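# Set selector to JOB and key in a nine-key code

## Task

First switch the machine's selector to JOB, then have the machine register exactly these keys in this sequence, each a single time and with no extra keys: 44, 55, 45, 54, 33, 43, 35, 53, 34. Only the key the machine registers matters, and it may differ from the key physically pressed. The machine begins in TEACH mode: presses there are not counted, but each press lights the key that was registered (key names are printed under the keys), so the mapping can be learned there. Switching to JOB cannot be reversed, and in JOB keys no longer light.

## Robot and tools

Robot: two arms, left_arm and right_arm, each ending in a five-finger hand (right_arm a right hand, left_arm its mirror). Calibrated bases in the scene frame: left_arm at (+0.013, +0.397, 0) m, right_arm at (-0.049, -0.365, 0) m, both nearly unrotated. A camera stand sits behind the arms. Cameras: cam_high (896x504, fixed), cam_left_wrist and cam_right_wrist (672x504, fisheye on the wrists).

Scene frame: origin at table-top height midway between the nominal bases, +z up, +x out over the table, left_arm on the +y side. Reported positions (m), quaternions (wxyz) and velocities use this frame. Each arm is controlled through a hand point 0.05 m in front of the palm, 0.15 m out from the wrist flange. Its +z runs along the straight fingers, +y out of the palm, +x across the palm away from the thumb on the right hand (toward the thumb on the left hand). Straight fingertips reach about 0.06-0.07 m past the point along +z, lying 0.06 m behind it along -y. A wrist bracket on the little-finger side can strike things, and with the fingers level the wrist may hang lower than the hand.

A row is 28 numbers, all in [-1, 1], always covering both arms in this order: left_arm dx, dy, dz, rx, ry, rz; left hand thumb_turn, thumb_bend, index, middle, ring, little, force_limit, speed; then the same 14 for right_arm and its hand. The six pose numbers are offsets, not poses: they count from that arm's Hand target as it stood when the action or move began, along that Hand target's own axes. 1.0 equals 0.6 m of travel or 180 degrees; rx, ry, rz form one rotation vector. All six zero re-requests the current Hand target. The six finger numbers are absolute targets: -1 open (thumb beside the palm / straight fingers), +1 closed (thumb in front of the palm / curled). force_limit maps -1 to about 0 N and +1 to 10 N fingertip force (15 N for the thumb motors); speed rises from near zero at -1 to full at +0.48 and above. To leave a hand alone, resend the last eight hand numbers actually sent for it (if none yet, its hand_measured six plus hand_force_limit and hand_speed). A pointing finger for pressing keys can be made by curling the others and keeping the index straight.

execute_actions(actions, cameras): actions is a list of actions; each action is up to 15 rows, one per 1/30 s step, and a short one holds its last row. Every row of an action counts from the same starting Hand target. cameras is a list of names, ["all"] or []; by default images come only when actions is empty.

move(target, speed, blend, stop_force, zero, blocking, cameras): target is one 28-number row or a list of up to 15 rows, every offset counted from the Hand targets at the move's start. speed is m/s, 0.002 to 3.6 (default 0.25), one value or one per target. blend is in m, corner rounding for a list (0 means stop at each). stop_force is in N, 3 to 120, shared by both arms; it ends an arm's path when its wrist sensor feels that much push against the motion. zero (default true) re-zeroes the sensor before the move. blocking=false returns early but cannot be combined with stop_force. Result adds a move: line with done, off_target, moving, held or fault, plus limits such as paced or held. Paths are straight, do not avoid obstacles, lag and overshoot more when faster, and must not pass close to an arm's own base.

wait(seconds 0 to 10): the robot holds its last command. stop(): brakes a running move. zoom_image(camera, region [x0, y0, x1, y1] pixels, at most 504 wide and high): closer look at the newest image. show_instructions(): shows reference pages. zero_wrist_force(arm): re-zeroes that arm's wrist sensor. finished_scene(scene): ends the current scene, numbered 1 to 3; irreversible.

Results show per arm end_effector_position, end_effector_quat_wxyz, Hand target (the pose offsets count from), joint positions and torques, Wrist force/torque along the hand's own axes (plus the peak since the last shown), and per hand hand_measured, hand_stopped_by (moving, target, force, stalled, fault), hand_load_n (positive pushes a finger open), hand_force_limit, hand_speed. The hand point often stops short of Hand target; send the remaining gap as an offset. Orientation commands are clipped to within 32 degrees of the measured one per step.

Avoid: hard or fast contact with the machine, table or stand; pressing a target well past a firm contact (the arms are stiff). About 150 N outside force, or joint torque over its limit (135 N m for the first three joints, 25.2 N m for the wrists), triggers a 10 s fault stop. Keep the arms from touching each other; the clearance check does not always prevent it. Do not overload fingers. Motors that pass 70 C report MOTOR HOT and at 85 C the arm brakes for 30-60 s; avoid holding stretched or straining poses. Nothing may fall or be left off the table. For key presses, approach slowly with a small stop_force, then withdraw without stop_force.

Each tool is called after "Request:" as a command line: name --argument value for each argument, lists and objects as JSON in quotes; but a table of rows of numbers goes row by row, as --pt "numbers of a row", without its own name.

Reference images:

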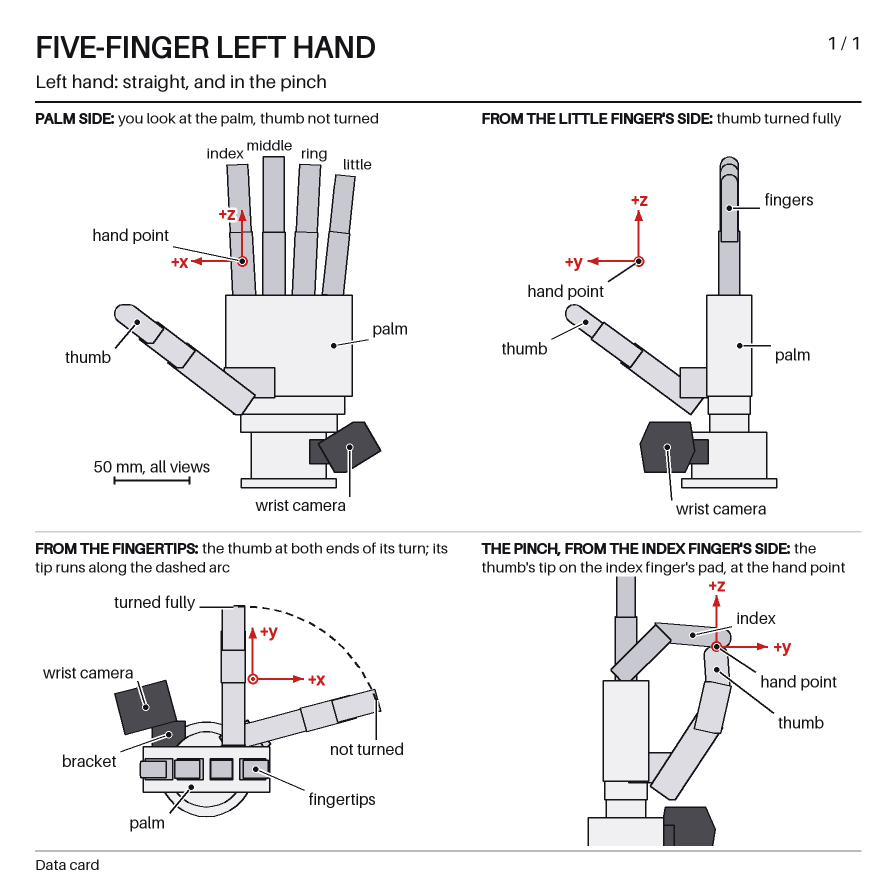

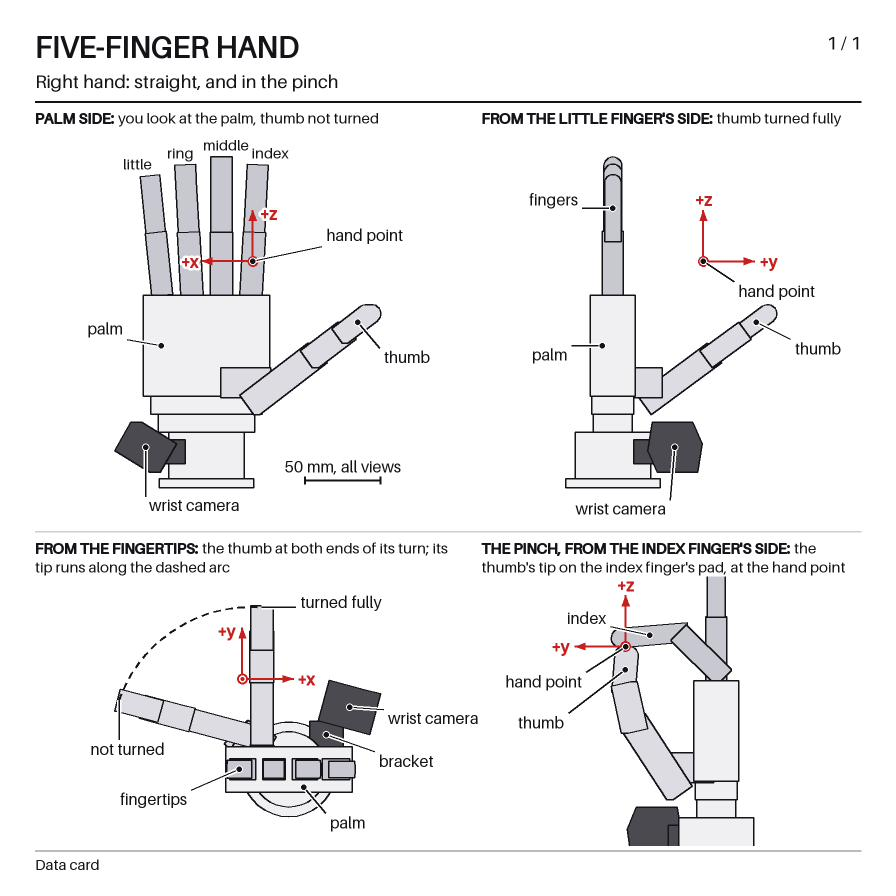

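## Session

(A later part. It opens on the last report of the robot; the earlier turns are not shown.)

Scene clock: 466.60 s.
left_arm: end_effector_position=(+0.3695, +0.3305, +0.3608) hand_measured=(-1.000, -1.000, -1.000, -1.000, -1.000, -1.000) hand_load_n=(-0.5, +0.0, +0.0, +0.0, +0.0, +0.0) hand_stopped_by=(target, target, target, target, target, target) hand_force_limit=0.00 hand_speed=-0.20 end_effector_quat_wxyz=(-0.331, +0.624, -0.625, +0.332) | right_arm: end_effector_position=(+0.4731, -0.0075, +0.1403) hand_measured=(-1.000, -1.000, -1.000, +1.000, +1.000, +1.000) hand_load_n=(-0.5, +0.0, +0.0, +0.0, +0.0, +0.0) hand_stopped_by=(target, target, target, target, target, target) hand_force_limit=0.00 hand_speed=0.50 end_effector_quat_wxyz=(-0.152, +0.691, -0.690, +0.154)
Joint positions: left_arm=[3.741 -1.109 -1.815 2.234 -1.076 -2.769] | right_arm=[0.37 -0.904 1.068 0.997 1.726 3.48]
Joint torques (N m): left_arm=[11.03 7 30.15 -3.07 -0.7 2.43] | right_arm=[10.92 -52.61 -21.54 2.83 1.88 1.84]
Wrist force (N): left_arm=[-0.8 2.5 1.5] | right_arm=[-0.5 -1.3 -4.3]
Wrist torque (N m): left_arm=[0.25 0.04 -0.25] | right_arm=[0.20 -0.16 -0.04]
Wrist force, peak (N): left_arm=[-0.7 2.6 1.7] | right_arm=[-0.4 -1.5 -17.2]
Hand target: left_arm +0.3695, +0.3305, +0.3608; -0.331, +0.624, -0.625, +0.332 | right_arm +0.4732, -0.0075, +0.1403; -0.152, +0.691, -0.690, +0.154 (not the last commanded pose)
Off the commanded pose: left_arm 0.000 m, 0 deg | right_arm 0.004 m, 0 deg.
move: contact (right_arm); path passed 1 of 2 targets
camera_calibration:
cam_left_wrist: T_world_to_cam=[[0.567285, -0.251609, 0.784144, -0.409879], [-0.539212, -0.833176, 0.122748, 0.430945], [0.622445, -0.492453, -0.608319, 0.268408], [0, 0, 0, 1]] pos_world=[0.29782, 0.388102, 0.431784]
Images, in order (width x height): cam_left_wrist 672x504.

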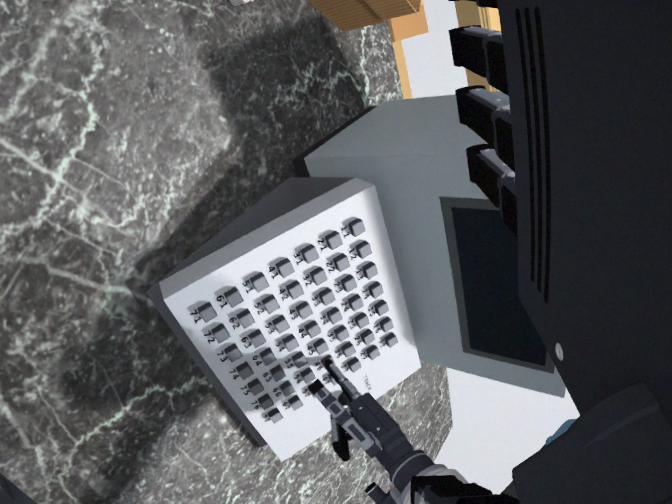

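Request:
move --pt "0 0 0 0 0 0 -1 -1 -1 -1 -1 -1 0 -0.2 0 0 -0.0167 0 0 0 -1 -1 -1 1 1 1 0 0.5" --pt "0 0 0 0 0 0 -1 -1 -1 -1 -1 -1 0 -0.2 -0.0020 -0.0558 -0.0169 0 0 0 -1 -1 -1 1 1 1 0 0.5" --speed 0.12 --blend '[0.003,0]'

Request:
move --pt "0 0 0 0 0 0 -1 -1 -1 -1 -1 -1 0 -0.2 0 0 0.01 0 0 0 -1 -1 -1 1 1 1 0 0.5" --pt "0 0 0 0 0 0 -1 -1 -1 -1 -1 -1 0 -0.2 0 0 0.025 0 0 0 -1 -1 -1 1 1 1 0 0.5" --speed '[0.05,0.015]' --stop_force 6

Request:
move --pt "0 0 0 0 0 0 -1 -1 -1 -1 -1 -1 0 -0.2 0 0 -0.0167 0 0 0 -1 -1 -1 1 1 1 0 0.5" --pt "0 0 0 0 0 0 -1 -1 -1 -1 -1 -1 0 -0.2 -0.0538 0.0578 -0.0174 0 0 0 -1 -1 -1 1 1 1 0 0.5" --speed 0.12 --blend '[0.003,0]'

Request:
move --pt "0 0 0 0 0 0 -1 -1 -1 -1 -1 -1 0 -0.2 0 0 0.01 0 0 0 -1 -1 -1 1 1 1 0 0.5" --pt "0 0 0 0 0 0 -1 -1 -1 -1 -1 -1 0 -0.2 0 0 0.025 0 0 0 -1 -1 -1 1 1 1 0 0.5" --speed '[0.05,0.015]' --stop_force 6

Request:
move --pt "0 0 0 0 0 0 -1 -1 -1 -1 -1 -1 0 -0.2 0 0 -0.0167 0 0 0 -1 -1 -1 1 1 1 0 0.5" --pt "0 0 0 0 0 0 -1 -1 -1 -1 -1 -1 0 -0.2 -0.0598 -0.1096 -0.018 0 0 0 -1 -1 -1 1 1 1 0 0.5" --speed 0.12 --blend '[0.003,0]'

Request:
move --pt "0 0 0 0 0 0 -1 -1 -1 -1 -1 -1 0 -0.2 0 0 0.01 0 0 0 -1 -1 -1 1 1 1 0 0.5" --pt "0 0 0 0 0 0 -1 -1 -1 -1 -1 -1 0 -0.2 0 0 0.025 0 0 0 -1 -1 -1 1 1 1 0 0.5" --speed '[0.05,0.015]' --stop_force 6 --cameras '["cam_left_wrist"]'

Request:
zoom_image --camera "cam_left_wrist" --region '[250, 260, 410, 420]'

Request:
move --pt "0 0 0 0 0 0 -1 -1 -1 -1 -1 -1 0 -0.2 0 0 -0.0167 0 0 0 -1 -1 -1 1 1 1 0 0.5" --pt "0 0 0 0 0 0 -1 -1 -1 -1 -1 -1 0 -0.2 0.0020 0.0558 -0.0165 0 0 0 -1 -1 -1 1 1 1 0 0.5" --speed 0.12 --blend '[0.003,0]'

Request:
move --pt "0 0 0 0 0 0 -1 -1 -1 -1 -1 -1 0 -0.2 0 0 0.01 0 0 0 -1 -1 -1 1 1 1 0 0.5" --pt "0 0 0 0 0 0 -1 -1 -1 -1 -1 -1 0 -0.2 0 0 0.025 0 0 0 -1 -1 -1 1 1 1 0 0.5" --speed '[0.05,0.015]' --stop_force 6

Request:
move --pt "0 0 0 0 0 0 -1 -1 -1 -1 -1 -1 0 -0.2 0 0 -0.0167 0 0 0 -1 -1 -1 1 1 1 0 0.5" --pt "0 0 0 0 0 0 -1 -1 -1 -1 -1 -1 0 -0.2 0.1096 -0.0598 -0.0151 0 0 0 -1 -1 -1 1 1 1 0 0.5" --speed 0.12 --blend '[0.003,0]'

Request:
move --pt "0 0 0 0 0 0 -1 -1 -1 -1 -1 -1 0 -0.2 0 0 0.01 0 0 0 -1 -1 -1 1 1 1 0 0.5" --pt "0 0 0 0 0 0 -1 -1 -1 -1 -1 -1 0 -0.2 0 0 0.025 0 0 0 -1 -1 -1 1 1 1 0 0.5" --speed '[0.05,0.015]' --stop_force 6 --cameras '["cam_left_wrist"]'

Request:
zoom_image --camera "cam_left_wrist" --region '[250, 260, 410, 420]'

Request:
move --pt "0 0 0 0 0 0 -1 -1 -1 -1 -1 -1 0 -0.2 0 0 -0.0167 0 0 0 -1 -1 -1 1 1 1 0 0.5" --pt "0 0 0 0 0 0 -1 -1 -1 -1 -1 -1 0 -0.2 -0.1076 0.1156 -0.0181 0 0 0 -1 -1 -1 1 1 1 0 0.5" --speed 0.12 --blend '[0.003,0]'

Request:
move --pt "0 0 0 0 0 0 -1 -1 -1 -1 -1 -1 0 -0.2 0 0 0.01 0 0 0 -1 -1 -1 1 1 1 0 0.5" --pt "0 0 0 0 0 0 -1 -1 -1 -1 -1 -1 0 -0.2 0 0 0.025 0 0 0 -1 -1 -1 1 1 1 0 0.5" --speed '[0.05,0.015]' --stop_force 6

Request:
move --pt "0 0 0 0 0 0 -1 -1 -1 -1 -1 -1 0 -0.2 0 0 -0.0167 0 0 0 -1 -1 -1 1 1 1 0 0.5" --pt "0 0 0 0 0 0 -1 -1 -1 -1 -1 -1 0 -0.2 0.0518 -0.1136 -0.0162 0 0 0 -1 -1 -1 1 1 1 0 0.5" --speed 0.12 --blend '[0.003,0]'

Request:
move --pt "0 0 0 0 0 0 -1 -1 -1 -1 -1 -1 0 -0.2 0 0 0.01 0 0 0 -1 -1 -1 1 1 1 0 0.5" --pt "0 0 0 0 0 0 -1 -1 -1 -1 -1 -1 0 -0.2 0 0 0.025 0 0 0 -1 -1 -1 1 1 1 0 0.5" --speed '[0.05,0.015]' --stop_force 6 --cameras '["cam_left_wrist"]'

Request:
zoom_image --camera "cam_left_wrist" --region '[250, 260, 410, 420]'

Request:
move --target '[0,0,0,0,0,0,-1,-1,-1,-1,-1,-1,0,-0.2,0,0,-0.1,0,0,0,-1,-1,-1,1,1,1,0,0.5]' --speed 0.2

Scene clock: 488.60 s.
left_arm: end_effector_position=(+0.3695, +0.3305, +0.3608) hand_measured=(-1.000, -1.000, -1.000, -1.000, -1.000, -1.000) hand_load_n=(+0.0, +0.0, +0.0, +0.0, +0.0, +0.0) hand_stopped_by=(target, target, target, target, target, target) hand_force_limit=0.00 hand_speed=-0.20 end_effector_quat_wxyz=(-0.331, +0.624, -0.625, +0.332) | right_arm: end_effector_position=(+0.4992, -0.0063, +0.1635) hand_measured=(-1.000, -1.000, -1.000, +1.000, +1.000, +1.000) hand_load_n=(+0.0, +0.0, +0.0, +0.0, +0.0, +0.0) hand_stopped_by=(target, target, target, target, target, target) hand_force_limit=0.00 hand_speed=0.50 end_effector_quat_wxyz=(-0.152, +0.691, -0.690, +0.154)
Joint positions: left_arm=[3.741 -1.109 -1.815 2.234 -1.076 -2.769] | right_arm=[0.355 -0.848 0.913 1.095 1.721 3.467]
Joint torques (N m): left_arm=[10.17 6.98 28.4 -3.18 -0.56 2.6] | right_arm=[11.55 -50.91 -26.86 1.56 1.47 2.45]
Wrist force (N): left_arm=[-0.8 2.4 1.5] | right_arm=[1.0 -1.6 2.9]
Wrist torque (N m): left_arm=[0.24 0.04 -0.24] | right_arm=[-0.21 -0.14 0.01]
Wrist force, peak (N): left_arm=[-0.9 2.7 1.5] | right_arm=[-0.4 -1.3 -4.4]
Hand target: left_arm +0.3695, +0.3305, +0.3608; -0.331, +0.624, -0.625, +0.332 | right_arm +0.4992, -0.0062, +0.1636; -0.152, +0.691, -0.690, +0.154
Off the commanded pose: left_arm 0.000 m, 0 deg | right_arm 0.000 m, 0 deg.
move: done

Scene clock: 490.23 s.
left_arm: end_effector_position=(+0.3695, +0.3305, +0.3608) hand_measured=(-1.000, -1.000, -1.000, -1.000, -1.000, -1.000) hand_load_n=(-0.5, +0.0, +0.0, +0.0, +0.0, +0.0) hand_stopped_by=(target, target, target, target, target, target) hand_force_limit=0.00 hand_speed=-0.20 end_effector_quat_wxyz=(-0.331, +0.624, -0.625, +0.332) | right_arm: end_effector_position=(+0.5034, -0.0062, +0.1546) hand_measured=(-1.000, -1.000, -1.000, +1.000, +1.000, +1.000) hand_load_n=(+0.0, +0.0, +0.0, +0.0, +0.0, +0.0) hand_stopped_by=(target, target, target, target, target, target) hand_force_limit=0.00 hand_speed=0.50 end_effector_quat_wxyz=(-0.152, +0.691, -0.690, +0.154)
Joint positions: left_arm=[3.741 -1.109 -1.815 2.234 -1.076 -2.769] | right_arm=[0.353 -0.835 0.914 1.081 1.72 3.464]
Joint torques (N m): left_arm=[11.99 6.25 30.4 -2.7 -0.7 2.53] | right_arm=[9.73 -54.2 -20.54 2.9 2.05 1.8]
Wrist force (N): left_arm=[-0.8 2.4 1.5] | right_arm=[-0.8 -1.4 -4.2]
Wrist torque (N m): left_arm=[0.24 0.05 -0.25] | right_arm=[0.23 -0.20 -0.07]
Wrist force, peak (N): left_arm=[-0.7 2.5 1.6] | right_arm=[-0.6 -1.9 -17.9]
Hand target: left_arm +0.3695, +0.3305, +0.3608; -0.331, +0.624, -0.625, +0.332 | right_arm +0.5034, -0.0062, +0.1546; -0.152, +0.691, -0.690, +0.154 (not the last commanded pose)
Off the commanded pose: left_arm 0.000 m, 0 deg | right_arm 0.005 m, 0 deg.
move: contact (right_arm); path passed 1 of 2 targets

Scene clock: 491.13 s.
left_arm: end_effector_position=(+0.3695, +0.3305, +0.3608) hand_measured=(-1.000, -1.000, -1.000, -1.000, -1.000, -1.000) hand_load_n=(-0.5, +0.0, +0.0, +0.0, +0.0, +0.0) hand_stopped_by=(target, target, target, target, target, target) hand_force_limit=0.00 hand_speed=-0.20 end_effector_quat_wxyz=(-0.331, +0.624, -0.625, +0.332) | right_arm: end_effector_position=(+0.4675, +0.0260, +0.1495) hand_measured=(-1.000, -1.000, -1.000, +1.000, +1.000, +1.000) hand_load_n=(+0.0, +0.0, +0.0, +0.0, +0.0, +0.0) hand_stopped_by=(target, target, target, target, target, target) hand_force_limit=0.00 hand_speed=0.50 end_effector_quat_wxyz=(-0.152, +0.691, -0.690, +0.154)
Joint positions: left_arm=[3.741 -1.109 -1.815 2.234 -1.076 -2.769] | right_arm=[0.428 -0.863 0.978 1.056 1.749 3.534]
Joint torques (N m): left_arm=[11.06 6.36 30.12 -3.06 -0.78 2.65] | right_arm=[-6.6 -36.03 -24.1 3.33 -1.06 -2.2]
Wrist force (N): left_arm=[-0.8 2.5 1.5] | right_arm=[0.8 -1.4 2.5]
Wrist torque (N m): left_arm=[0.26 0.03 -0.25] | right_arm=[-0.14 -0.07 0.02]
Wrist force, peak (N): left_arm=[-0.7 2.6 1.6] | right_arm=[-0.9 -1.6 -4.4]
Hand target: left_arm +0.3695, +0.3305, +0.3608; -0.331, +0.624, -0.625, +0.332 | right_arm +0.4675, +0.0260, +0.1494; -0.152, +0.691, -0.690, +0.154
Off the commanded pose: left_arm 0.000 m, 0 deg | right_arm 0.000 m, 0 deg.
move: done

Scene clock: 492.73 s.
left_arm: end_effector_position=(+0.3695, +0.3305, +0.3608) hand_measured=(-1.000, -1.000, -1.000, -1.000, -1.000, -1.000) hand_load_n=(+0.0, +0.0, -0.5, +0.0, +0.0, +0.0) hand_stopped_by=(target, target, target, target, target, target) hand_force_limit=0.00 hand_speed=-0.20 end_effector_quat_wxyz=(-0.331, +0.624, -0.625, +0.332) | right_arm: end_effector_position=(+0.4716, +0.0260, +0.1406) hand_measured=(-1.000, -1.000, -1.000, +1.000, +1.000, +1.000) hand_load_n=(-0.5, +0.0, +0.0, +0.0, +0.5, +0.0) hand_stopped_by=(target, target, target, target, target, target) hand_force_limit=0.00 hand_speed=0.50 end_effector_quat_wxyz=(-0.152, +0.691, -0.690, +0.154)
Joint positions: left_arm=[3.741 -1.109 -1.815 2.234 -1.076 -2.769] | right_arm=[0.425 -0.851 0.98 1.042 1.748 3.532]
Joint torques (N m): left_arm=[10.95 5.75 30.11 -2.98 -0.67 2.37] | right_arm=[10.76 -54.64 -22.59 2.95 1.69 1.81]
Wrist force (N): left_arm=[-0.8 2.4 1.4] | right_arm=[-0.2 -1.7 -3.1]
Wrist torque (N m): left_arm=[0.25 0.04 -0.25] | right_arm=[0.19 -0.07 -0.04]
Wrist force, peak (N): left_arm=[-0.6 2.6 1.6] | right_arm=[0.4 -2.0 -16.6]
Hand target: left_arm +0.3695, +0.3305, +0.3608; -0.331, +0.624, -0.625, +0.332 | right_arm +0.4716, +0.0260, +0.1407; -0.152, +0.691, -0.690, +0.154 (not the last commanded pose)
Off the commanded pose: left_arm 0.000 m, 0 deg | right_arm 0.005 m, 0 deg.
move: contact (right_arm); path passed 1 of 2 targets

Scene clock: 493.97 s.
left_arm: end_effector_position=(+0.3695, +0.3305, +0.3608) hand_measured=(-1.000, -1.000, -1.000, -1.000, -1.000, -1.000) hand_load_n=(+0.0, +0.0, +0.0, +0.0, +0.0, +0.0) hand_stopped_by=(target, target, target, target, target, target) hand_force_limit=0.00 hand_speed=-0.20 end_effector_quat_wxyz=(-0.331, +0.624, -0.625, +0.332) | right_arm: end_effector_position=(+0.5266, +0.0621, +0.1781) hand_measured=(-1.000, -1.000, -1.000, +1.000, +1.000, +1.000) hand_load_n=(+0.0, +0.0, +0.0, +0.5, +0.5, +0.0) hand_stopped_by=(target, target, target, target, target, target) hand_force_limit=0.00 hand_speed=0.50 end_effector_quat_wxyz=(-0.152, +0.691, -0.690, +0.154)
Joint positions: left_arm=[3.741 -1.109 -1.815 2.234 -1.076 -2.769] | right_arm=[0.441 -0.605 0.439 1.339 1.754 3.546]
Joint torques (N m): left_arm=[11.36 6.66 29.38 -2.97 -0.63 2.49] | right_arm=[5.35 -53.13 -26.78 2.18 -0.7 0.75]
Wrist force (N): left_arm=[-0.7 2.3 1.5] | right_arm=[0.6 -1.4 2.7]
Wrist torque (N m): left_arm=[0.22 0.03 -0.24] | right_arm=[-0.16 -0.06 -0.05]
Wrist force, peak (N): left_arm=[-0.7 2.7 1.6] | right_arm=[0.2 -2.2 2.9]
Hand target: left_arm +0.3695, +0.3305, +0.3608; -0.331, +0.624, -0.625, +0.332 | right_arm +0.5266, +0.0621, +0.1781; -0.152, +0.691, -0.690, +0.154
Off the commanded pose: left_arm 0.000 m, 0 deg | right_arm 0.000 m, 0 deg.
move: done

Scene clock: 495.60 s.
left_arm: end_effector_position=(+0.3695, +0.3305, +0.3608) hand_measured=(-1.000, -1.000, -1.000, -1.000, -1.000, -1.000) hand_load_n=(-0.5, +0.0, +0.0, +0.0, +0.0, +0.0) hand_stopped_by=(target, target, target, target, target, target) hand_force_limit=0.00 hand_speed=-0.20 end_effector_quat_wxyz=(-0.331, +0.624, -0.625, +0.332) | right_arm: end_effector_position=(+0.5306, +0.0621, +0.1696) hand_measured=(-1.000, -1.000, -1.000, +1.000, +1.000, +1.000) hand_load_n=(+0.0, -0.5, +0.0, +0.0, +0.0, +0.0) hand_stopped_by=(target, target, target, target, target, target) hand_force_limit=0.00 hand_speed=0.50 end_effector_quat_wxyz=(-0.152, +0.691, -0.690, +0.154)
Joint positions: left_arm=[3.741 -1.109 -1.815 2.234 -1.076 -2.769] | right_arm=[0.438 -0.595 0.442 1.326 1.753 3.544]
Joint torques (N m): left_arm=[11.78 5.91 31.01 -2.85 -0.53 2.63] | right_arm=[10.25 -60.38 -23.65 3.04 1.97 1.92]
Wrist force (N): left_arm=[-0.7 2.5 1.4] | right_arm=[-0.8 -1.1 -4.2]
Wrist torque (N m): left_arm=[0.26 0.03 -0.24] | right_arm=[0.29 -0.16 -0.05]
Wrist force, peak (N): left_arm=[-0.7 2.7 1.5] | right_arm=[-0.8 -1.4 -16.5]
Hand target: left_arm +0.3695, +0.3305, +0.3608; -0.331, +0.624, -0.625, +0.332 | right_arm +0.5306, +0.0621, +0.1696; -0.152, +0.691, -0.690, +0.154 (not the last commanded pose)
Off the commanded pose: left_arm 0.000 m, 0 deg | right_arm 0.006 m, 0 deg.
move: contact (right_arm); path passed 1 of 2 targets
camera_calibration:
cam_left_wrist: T_world_to_cam=[[0.567285, -0.251609, 0.784144, -0.409879], [-0.539212, -0.833176, 0.122748, 0.430945], [0.622445, -0.492453, -0.608319, 0.268408], [0, 0, 0, 1]] pos_world=[0.29782, 0.388102, 0.431784]
Images, in order (width x height): cam_left_wrist 672x504.

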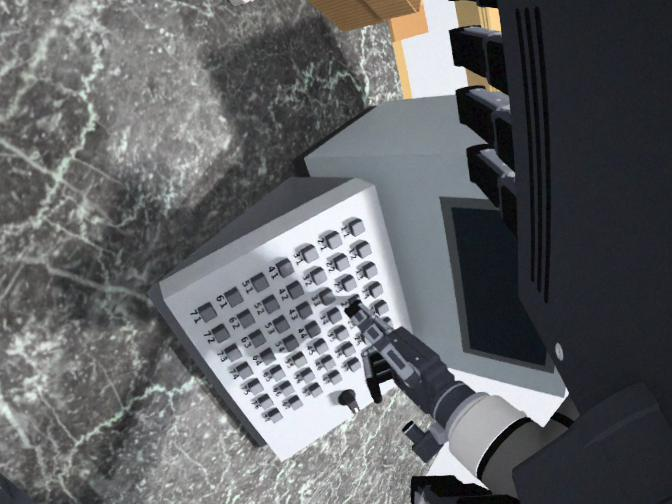

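Scaled by 3.150 from the camera's 672x504 image, which has a finer 960x720 frame.

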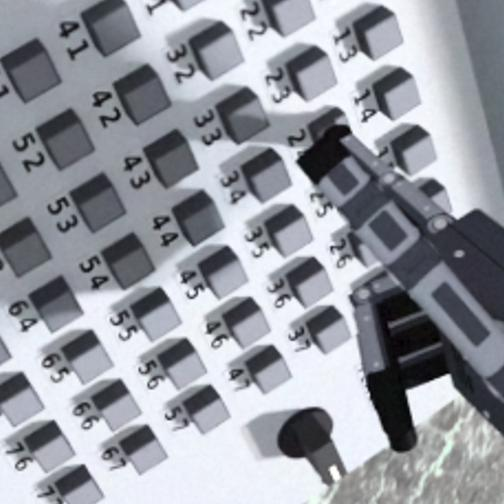

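Scene clock: 496.50 s.
left_arm: end_effector_position=(+0.3695, +0.3305, +0.3608) hand_measured=(-1.000, -1.000, -1.000, -1.000, -1.000, -1.000) hand_load_n=(+0.0, +0.0, +0.0, +0.0, +0.0, +0.0) hand_stopped_by=(target, target, target, target, target, target) hand_force_limit=0.00 hand_speed=-0.20 end_effector_quat_wxyz=(-0.331, +0.624, -0.625, +0.332) | right_arm: end_effector_position=(+0.4960, +0.0609, +0.1644) hand_measured=(-1.000, -1.000, -1.000, +1.000, +1.000, +1.000) hand_load_n=(+0.0, +0.0, +0.0, +0.0, +0.0, +0.0) hand_stopped_by=(target, target, target, target, target, target) hand_force_limit=0.00 hand_speed=0.50 end_effector_quat_wxyz=(-0.152, +0.691, -0.690, +0.154)
Joint positions: left_arm=[3.741 -1.109 -1.815 2.234 -1.076 -2.769] | right_arm=[0.46 -0.722 0.692 1.206 1.762 3.564]
Joint torques (N m): left_arm=[12.69 6.51 30.06 -2.96 -0.62 2.47] | right_arm=[-12.34 -53.22 -11.06 0.46 -1.17 -2.48]
Wrist force (N): left_arm=[-0.7 2.4 1.4] | right_arm=[0.4 -1.2 3.0]
Wrist torque (N m): left_arm=[0.25 0.02 -0.24] | right_arm=[-0.18 -0.05 -0.03]
Wrist force, peak (N): left_arm=[-0.7 2.7 1.6] | right_arm=[-1.1 -1.2 -4.0]
Hand target: left_arm +0.3695, +0.3305, +0.3608; -0.331, +0.624, -0.625, +0.332 | right_arm +0.4961, +0.0608, +0.1644; -0.152, +0.691, -0.690, +0.154
Off the commanded pose: left_arm 0.000 m, 0 deg | right_arm 0.000 m, 0 deg.
move: done

Scene clock: 498.17 s.
left_arm: end_effector_position=(+0.3695, +0.3305, +0.3608) hand_measured=(-1.000, -1.000, -1.000, -1.000, -1.000, -1.000) hand_load_n=(+0.0, +0.0, +0.0, +0.0, +0.0, +0.0) hand_stopped_by=(target, target, target, target, target, target) hand_force_limit=0.00 hand_speed=-0.20 end_effector_quat_wxyz=(-0.331, +0.624, -0.625, +0.332) | right_arm: end_effector_position=(+0.5003, +0.0608, +0.1552) hand_measured=(-1.000, -1.000, -1.000, +1.000, +1.000, +1.000) hand_load_n=(+0.0, -0.5, +0.0, +0.0, +0.0, +0.0) hand_stopped_by=(target, target, target, target, target, target) hand_force_limit=0.00 hand_speed=0.50 end_effector_quat_wxyz=(-0.152, +0.691, -0.690, +0.154)
Joint positions: left_arm=[3.741 -1.109 -1.815 2.234 -1.076 -2.769] | right_arm=[0.457 -0.71 0.694 1.192 1.76 3.561]
Joint torques (N m): left_arm=[11.08 6.88 30.93 -3.13 -0.67 2.73] | right_arm=[11.13 -58.05 -23.47 2.84 1.67 1.72]
Wrist force (N): left_arm=[-0.7 2.5 1.3] | right_arm=[0.4 -1.4 -4.2]
Wrist torque (N m): left_arm=[0.26 0.02 -0.24] | right_arm=[0.24 -0.09 0.03]
Wrist force, peak (N): left_arm=[-0.8 2.6 1.7] | right_arm=[0.7 -1.3 -16.9]
Hand target: left_arm +0.3695, +0.3305, +0.3608; -0.331, +0.624, -0.625, +0.332 | right_arm +0.5003, +0.0608, +0.1552; -0.152, +0.691, -0.690, +0.154 (not the last commanded pose)
Off the commanded pose: left_arm 0.000 m, 0 deg | right_arm 0.005 m, 0 deg.
move: contact (right_arm); path passed 1 of 2 targets

Scene clock: 499.30 s.
left_arm: end_effector_position=(+0.3695, +0.3305, +0.3608) hand_measured=(-1.000, -1.000, -1.000, -1.000, -1.000, -1.000) hand_load_n=(+0.0, +0.0, +0.0, +0.0, +0.0, +0.0) hand_stopped_by=(target, target, target, target, target, target) hand_force_limit=0.00 hand_speed=-0.20 end_effector_quat_wxyz=(-0.331, +0.624, -0.625, +0.332) | right_arm: end_effector_position=(+0.5291, -0.0048, +0.1788) hand_measured=(-1.000, -1.000, -1.000, +1.000, +1.000, +1.000) hand_load_n=(+0.0, +0.0, +0.0, +0.0, +0.0, +0.0) hand_stopped_by=(target, target, target, target, target, target) hand_force_limit=0.00 hand_speed=0.50 end_effector_quat_wxyz=(-0.152, +0.691, -0.690, +0.154)
Joint positions: left_arm=[3.741 -1.109 -1.815 2.234 -1.076 -2.769] | right_arm=[0.34 -0.763 0.726 1.195 1.715 3.453]
Joint torques (N m): left_arm=[11.92 6.15 29.8 -2.9 -0.57 2.29] | right_arm=[2.9 -39.06 -26.6 3.29 1.16 1.59]
Wrist force (N): left_arm=[-0.7 2.6 1.5] | right_arm=[0.8 -1.4 2.9]
Wrist torque (N m): left_arm=[0.28 0.02 -0.25] | right_arm=[-0.16 -0.12 -0.07]
Wrist force, peak (N): left_arm=[-0.8 2.7 1.5] | right_arm=[2.0 -2.1 2.8]
Hand target: left_arm +0.3695, +0.3305, +0.3608; -0.331, +0.624, -0.625, +0.332 | right_arm +0.5291, -0.0048, +0.1787; -0.152, +0.691, -0.690, +0.154
Off the commanded pose: left_arm 0.000 m, 0 deg | right_arm 0.000 m, 0 deg.
move: done

Scene clock: 501.07 s.
left_arm: end_effector_position=(+0.3695, +0.3305, +0.3608) hand_measured=(-1.000, -1.000, -1.000, -1.000, -1.000, -1.000) hand_load_n=(+0.0, +0.0, +0.0, +0.0, +0.0, +0.0) hand_stopped_by=(target, target, target, target, target, target) hand_force_limit=0.00 hand_speed=-0.20 end_effector_quat_wxyz=(-0.331, +0.624, -0.625, +0.332) | right_arm: end_effector_position=(+0.5337, -0.0048, +0.1690) hand_measured=(-1.000, -1.000, -1.000, +1.000, +1.000, +1.000) hand_load_n=(+0.0, +0.0, -0.5, +0.0, +0.0, +0.0) hand_stopped_by=(target, target, target, target, target, target) hand_force_limit=0.00 hand_speed=0.50 end_effector_quat_wxyz=(-0.152, +0.691, -0.690, +0.154)
Joint positions: left_arm=[3.741 -1.109 -1.815 2.234 -1.076 -2.769] | right_arm=[0.338 -0.75 0.727 1.18 1.713 3.45]
Joint torques (N m): left_arm=[12.48 5.84 30.2 -3.07 -0.48 2.48] | right_arm=[10.67 -58.39 -23.23 2.95 1.78 1.77]
Wrist force (N): left_arm=[-0.6 2.5 1.4] | right_arm=[-0.5 -1.2 -2.2]
Wrist torque (N m): left_arm=[0.25 0.01 -0.24] | right_arm=[0.18 -0.19 -0.07]
Wrist force, peak (N): left_arm=[-0.9 2.7 1.5] | right_arm=[-0.2 -1.7 -15.2]
Hand target: left_arm +0.3695, +0.3305, +0.3608; -0.331, +0.624, -0.625, +0.332 | right_arm +0.5337, -0.0048, +0.1690; -0.152, +0.691, -0.690, +0.154 (not the last commanded pose)
Off the commanded pose: left_arm 0.000 m, 0 deg | right_arm 0.004 m, 0 deg.
move: contact (right_arm); path passed 1 of 2 targets
camera_calibration:
cam_left_wrist: T_world_to_cam=[[0.567285, -0.251609, 0.784144, -0.409879], [-0.539212, -0.833176, 0.122748, 0.430945], [0.622445, -0.492453, -0.608319, 0.268408], [0, 0, 0, 1]] pos_world=[0.29782, 0.388102, 0.431784]
Images, in order (width x height): cam_left_wrist 672x504.

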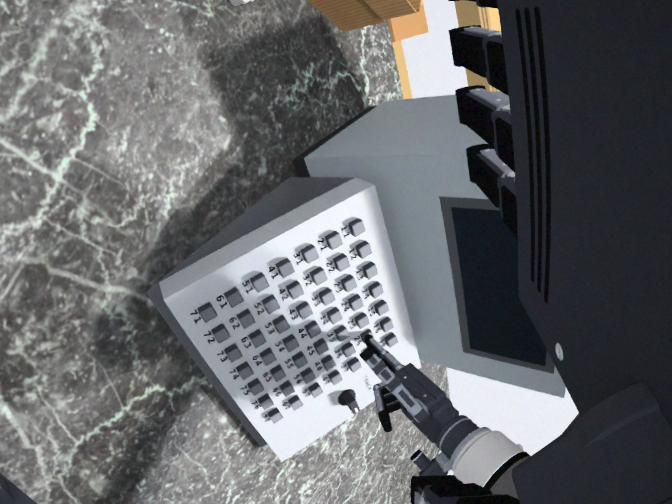

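Scaled by 3.150 from the camera's 672x504 image, which has a finer 960x720 frame.

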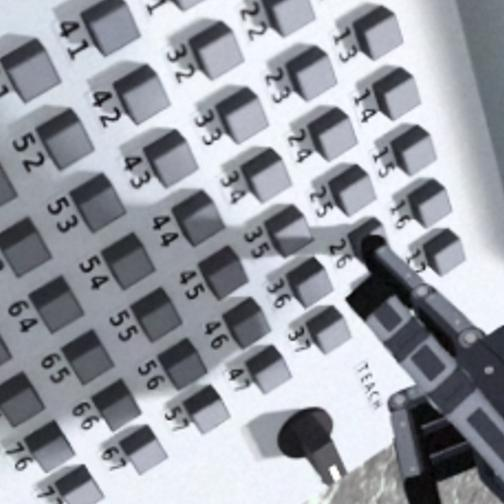

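Scene clock: 502.33 s.
left_arm: end_effector_position=(+0.3695, +0.3305, +0.3608) hand_measured=(-1.000, -1.000, -1.000, -1.000, -1.000, -1.000) hand_load_n=(+0.0, +0.0, +0.0, +0.0, +0.0, +0.0) hand_stopped_by=(target, target, target, target, target, target) hand_force_limit=0.00 hand_speed=-0.20 end_effector_quat_wxyz=(-0.331, +0.624, -0.625, +0.332) | right_arm: end_effector_position=(+0.4661, +0.0596, +0.1496) hand_measured=(-1.000, -1.000, -1.000, +1.000, +1.000, +1.000) hand_load_n=(+0.0, +0.0, +0.0, +0.0, +0.5, +0.0) hand_stopped_by=(target, target, target, target, target, target) hand_force_limit=0.00 hand_speed=0.50 end_effector_quat_wxyz=(-0.153, +0.691, -0.690, +0.154)
Joint positions: left_arm=[3.741 -1.109 -1.815 2.234 -1.076 -2.769] | right_arm=[0.481 -0.802 0.874 1.108 1.769 3.584]
Joint torques (N m): left_arm=[11.28 6.21 30.92 -2.99 -0.66 2.65] | right_arm=[-5.73 -38.96 -23.96 3.35 -1.09 -1.92]
Wrist force (N): left_arm=[-0.6 2.5 1.4] | right_arm=[0.6 -1.5 2.5]
Wrist torque (N m): left_arm=[0.26 0.01 -0.24] | right_arm=[-0.22 -0.09 0.04]
Wrist force, peak (N): left_arm=[-0.8 2.6 1.5] | right_arm=[1.5 -2.6 2.2]
Hand target: left_arm +0.3695, +0.3305, +0.3608; -0.331, +0.624, -0.625, +0.332 | right_arm +0.4661, +0.0596, +0.1494; -0.152, +0.691, -0.690, +0.154
Off the commanded pose: left_arm 0.000 m, 0 deg | right_arm 0.000 m, 0 deg.
move: done

Scene clock: 503.93 s.
left_arm: end_effector_position=(+0.3695, +0.3305, +0.3608) hand_measured=(-1.000, -1.000, -1.000, -1.000, -1.000, -1.000) hand_load_n=(+0.0, +0.0, +0.0, +0.0, +0.0, +0.0) hand_stopped_by=(target, target, target, target, target, target) hand_force_limit=0.00 hand_speed=-0.20 end_effector_quat_wxyz=(-0.331, +0.624, -0.625, +0.332) | right_arm: end_effector_position=(+0.4701, +0.0596, +0.1410) hand_measured=(-1.000, -1.000, -1.000, +1.000, +1.000, +1.000) hand_load_n=(+0.0, +0.0, +0.0, +0.0, +0.0, +0.0) hand_stopped_by=(target, target, target, target, target, target) hand_force_limit=0.00 hand_speed=0.50 end_effector_quat_wxyz=(-0.152, +0.691, -0.690, +0.154)
Joint positions: left_arm=[3.741 -1.109 -1.815 2.234 -1.076 -2.769] | right_arm=[0.478 -0.79 0.875 1.094 1.768 3.581]
Joint torques (N m): left_arm=[11.26 6.06 29.53 -2.92 -0.67 2.75] | right_arm=[11.1 -56.09 -22.61 3.03 1.63 1.77]
Wrist force (N): left_arm=[-0.6 2.4 1.5] | right_arm=[0.4 -1.5 -3.2]
Wrist torque (N m): left_arm=[0.24 0.02 -0.24] | right_arm=[0.18 -0.18 0.03]
Wrist force, peak (N): left_arm=[-0.9 2.6 1.6] | right_arm=[0.4 -2.0 -16.8]
Hand target: left_arm +0.3695, +0.3305, +0.3608; -0.331, +0.624, -0.625, +0.332 | right_arm +0.4701, +0.0596, +0.1410; -0.152, +0.691, -0.690, +0.154 (not the last commanded pose)
Off the commanded pose: left_arm 0.000 m, 0 deg | right_arm 0.006 m, 0 deg.
move: contact (right_arm); path passed 1 of 2 targets

Scene clock: 505.10 s.
left_arm: end_effector_position=(+0.3695, +0.3305, +0.3608) hand_measured=(-1.000, -1.000, -1.000, -1.000, -1.000, -1.000) hand_load_n=(+0.0, +0.0, +0.0, +0.0, +0.0, +0.0) hand_stopped_by=(target, target, target, target, target, target) hand_force_limit=0.00 hand_speed=-0.20 end_effector_quat_wxyz=(-0.331, +0.624, -0.625, +0.332) | right_arm: end_effector_position=(+0.5278, +0.0286, +0.1785) hand_measured=(-1.000, -1.000, -1.000, +1.000, +1.000, +1.000) hand_load_n=(+0.0, +0.0, +0.0, +0.0, +0.0, +0.0) hand_stopped_by=(target, target, target, target, target, target) hand_force_limit=0.00 hand_speed=0.50 end_effector_quat_wxyz=(-0.152, +0.691, -0.690, +0.153)
Joint positions: left_arm=[3.741 -1.109 -1.815 2.234 -1.076 -2.769] | right_arm=[0.392 -0.695 0.604 1.256 1.735 3.5]
Joint torques (N m): left_arm=[11.47 6.02 30.56 -2.95 -0.5 2.7] | right_arm=[7.65 -58.61 -26.26 0.77 1.18 2.03]
Wrist force (N): left_arm=[-0.7 2.4 1.5] | right_arm=[0.5 -1.4 2.6]
Wrist torque (N m): left_arm=[0.25 0.03 -0.24] | right_arm=[-0.19 -0.03 -0.06]
Wrist force, peak (N): left_arm=[-0.8 2.6 1.5] | right_arm=[1.3 -2.9 2.8]
Hand target: left_arm +0.3695, +0.3305, +0.3608; -0.331, +0.624, -0.625, +0.332 | right_arm +0.5278, +0.0287, +0.1786; -0.152, +0.691, -0.690, +0.154
Off the commanded pose: left_arm 0.000 m, 0 deg | right_arm 0.000 m, 0 deg.
move: done

Scene clock: 506.83 s.
left_arm: end_effector_position=(+0.3695, +0.3305, +0.3608) hand_measured=(-1.000, -1.000, -1.000, -1.000, -1.000, -1.000) hand_load_n=(+0.0, +0.0, +0.0, +0.0, +0.0, +0.0) hand_stopped_by=(target, target, target, target, target, target) hand_force_limit=0.00 hand_speed=-0.20 end_effector_quat_wxyz=(-0.331, +0.624, -0.625, +0.332) | right_arm: end_effector_position=(+0.5322, +0.0287, +0.1692) hand_measured=(-1.000, -1.000, -1.000, +1.000, +1.000, +1.000) hand_load_n=(+0.0, +0.0, +0.0, +0.0, +0.0, +0.0) hand_stopped_by=(target, target, target, target, target, target) hand_force_limit=0.00 hand_speed=0.50 end_effector_quat_wxyz=(-0.153, +0.691, -0.690, +0.154)
Joint positions: left_arm=[3.741 -1.109 -1.815 2.234 -1.076 -2.769] | right_arm=[0.389 -0.683 0.606 1.241 1.734 3.498]
Joint torques (N m): left_arm=[12.03 6.27 30.01 -2.96 -0.57 2.41] | right_arm=[10.24 -58.28 -22.74 3.02 1.92 1.81]
Wrist force (N): left_arm=[-0.6 2.4 1.5] | right_arm=[-0.3 -1.4 -4.1]
Wrist torque (N m): left_arm=[0.23 0.02 -0.24] | right_arm=[0.24 -0.19 -0.03]
Wrist force, peak (N): left_arm=[-0.7 2.5 1.7] | right_arm=[-0.5 -2.0 -17.0]
Hand target: left_arm +0.3695, +0.3305, +0.3608; -0.331, +0.624, -0.625, +0.332 | right_arm +0.5322, +0.0287, +0.1693; -0.153, +0.691, -0.690, +0.154 (not the last commanded pose)
Off the commanded pose: left_arm 0.000 m, 0 deg | right_arm 0.005 m, 0 deg.
move: contact (right_arm); path passed 1 of 2 targets
camera_calibration:
cam_left_wrist: T_world_to_cam=[[0.567285, -0.251609, 0.784144, -0.409879], [-0.539212, -0.833176, 0.122748, 0.430945], [0.622445, -0.492453, -0.608319, 0.268408], [0, 0, 0, 1]] pos_world=[0.29782, 0.388102, 0.431784]
Images, in order (width x height): cam_left_wrist 672x504.

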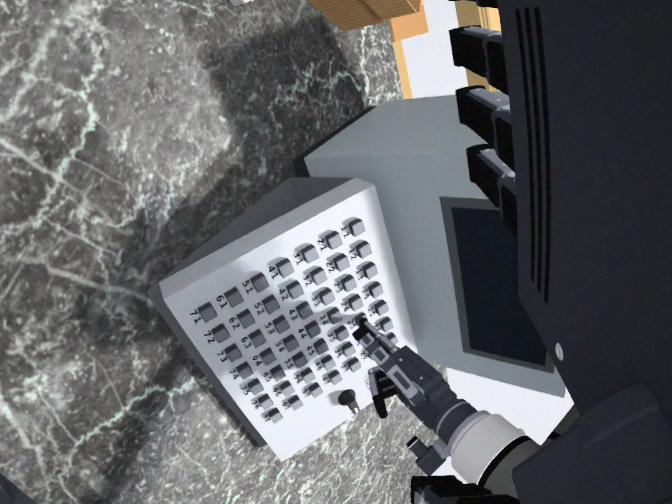

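Scaled by 3.150 from the camera's 672x504 image, which has a finer 960x720 frame.

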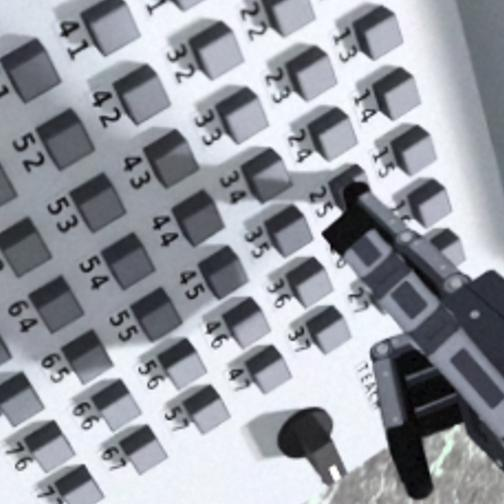

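Scene clock: 507.67 s.
left_arm: end_effector_position=(+0.3695, +0.3305, +0.3608) hand_measured=(-1.000, -1.000, -1.000, -1.000, -1.000, -1.000) hand_load_n=(+0.0, +0.0, +0.0, +0.0, +0.0, +0.0) hand_stopped_by=(target, target, target, target, target, target) hand_force_limit=0.00 hand_speed=-0.20 end_effector_quat_wxyz=(-0.331, +0.624, -0.625, +0.332) | right_arm: end_effector_position=(+0.5068, +0.0289, +0.2237) hand_measured=(-1.000, -1.000, -1.000, +1.000, +1.000, +1.000) hand_load_n=(+0.0, +0.0, +0.0, +0.0, +0.0, +0.0) hand_stopped_by=(target, target, target, target, target, target) hand_force_limit=0.00 hand_speed=0.50 end_effector_quat_wxyz=(-0.153, +0.691, -0.690, +0.154)
Joint positions: left_arm=[3.741 -1.109 -1.815 2.234 -1.076 -2.769] | right_arm=[0.405 -0.744 0.578 1.333 1.74 3.513]
Joint torques (N m): left_arm=[12.04 5.14 29.6 -2.82 -0.64 2.47] | right_arm=[-13.32 -44.85 -10.46 0.91 -0.91 -1.86]
Wrist force (N): left_arm=[-1.0 2.5 1.4] | right_arm=[0.6 -1.1 2.9]
Wrist torque (N m): left_arm=[0.25 0.06 -0.26] | right_arm=[-0.12 -0.06 -0.08]
Wrist force, peak (N): left_arm=[-0.9 2.6 1.5] | right_arm=[-0.6 -1.6 -4.4]
Hand target: left_arm +0.3695, +0.3305, +0.3608; -0.331, +0.624, -0.625, +0.332 | right_arm +0.5068, +0.0288, +0.2236; -0.153, +0.691, -0.690, +0.154
Off the commanded pose: left_arm 0.000 m, 0 deg | right_arm 0.000 m, 0 deg.
move: done

Request:
finished_scene --scene 1

The scene is finished: the task was done.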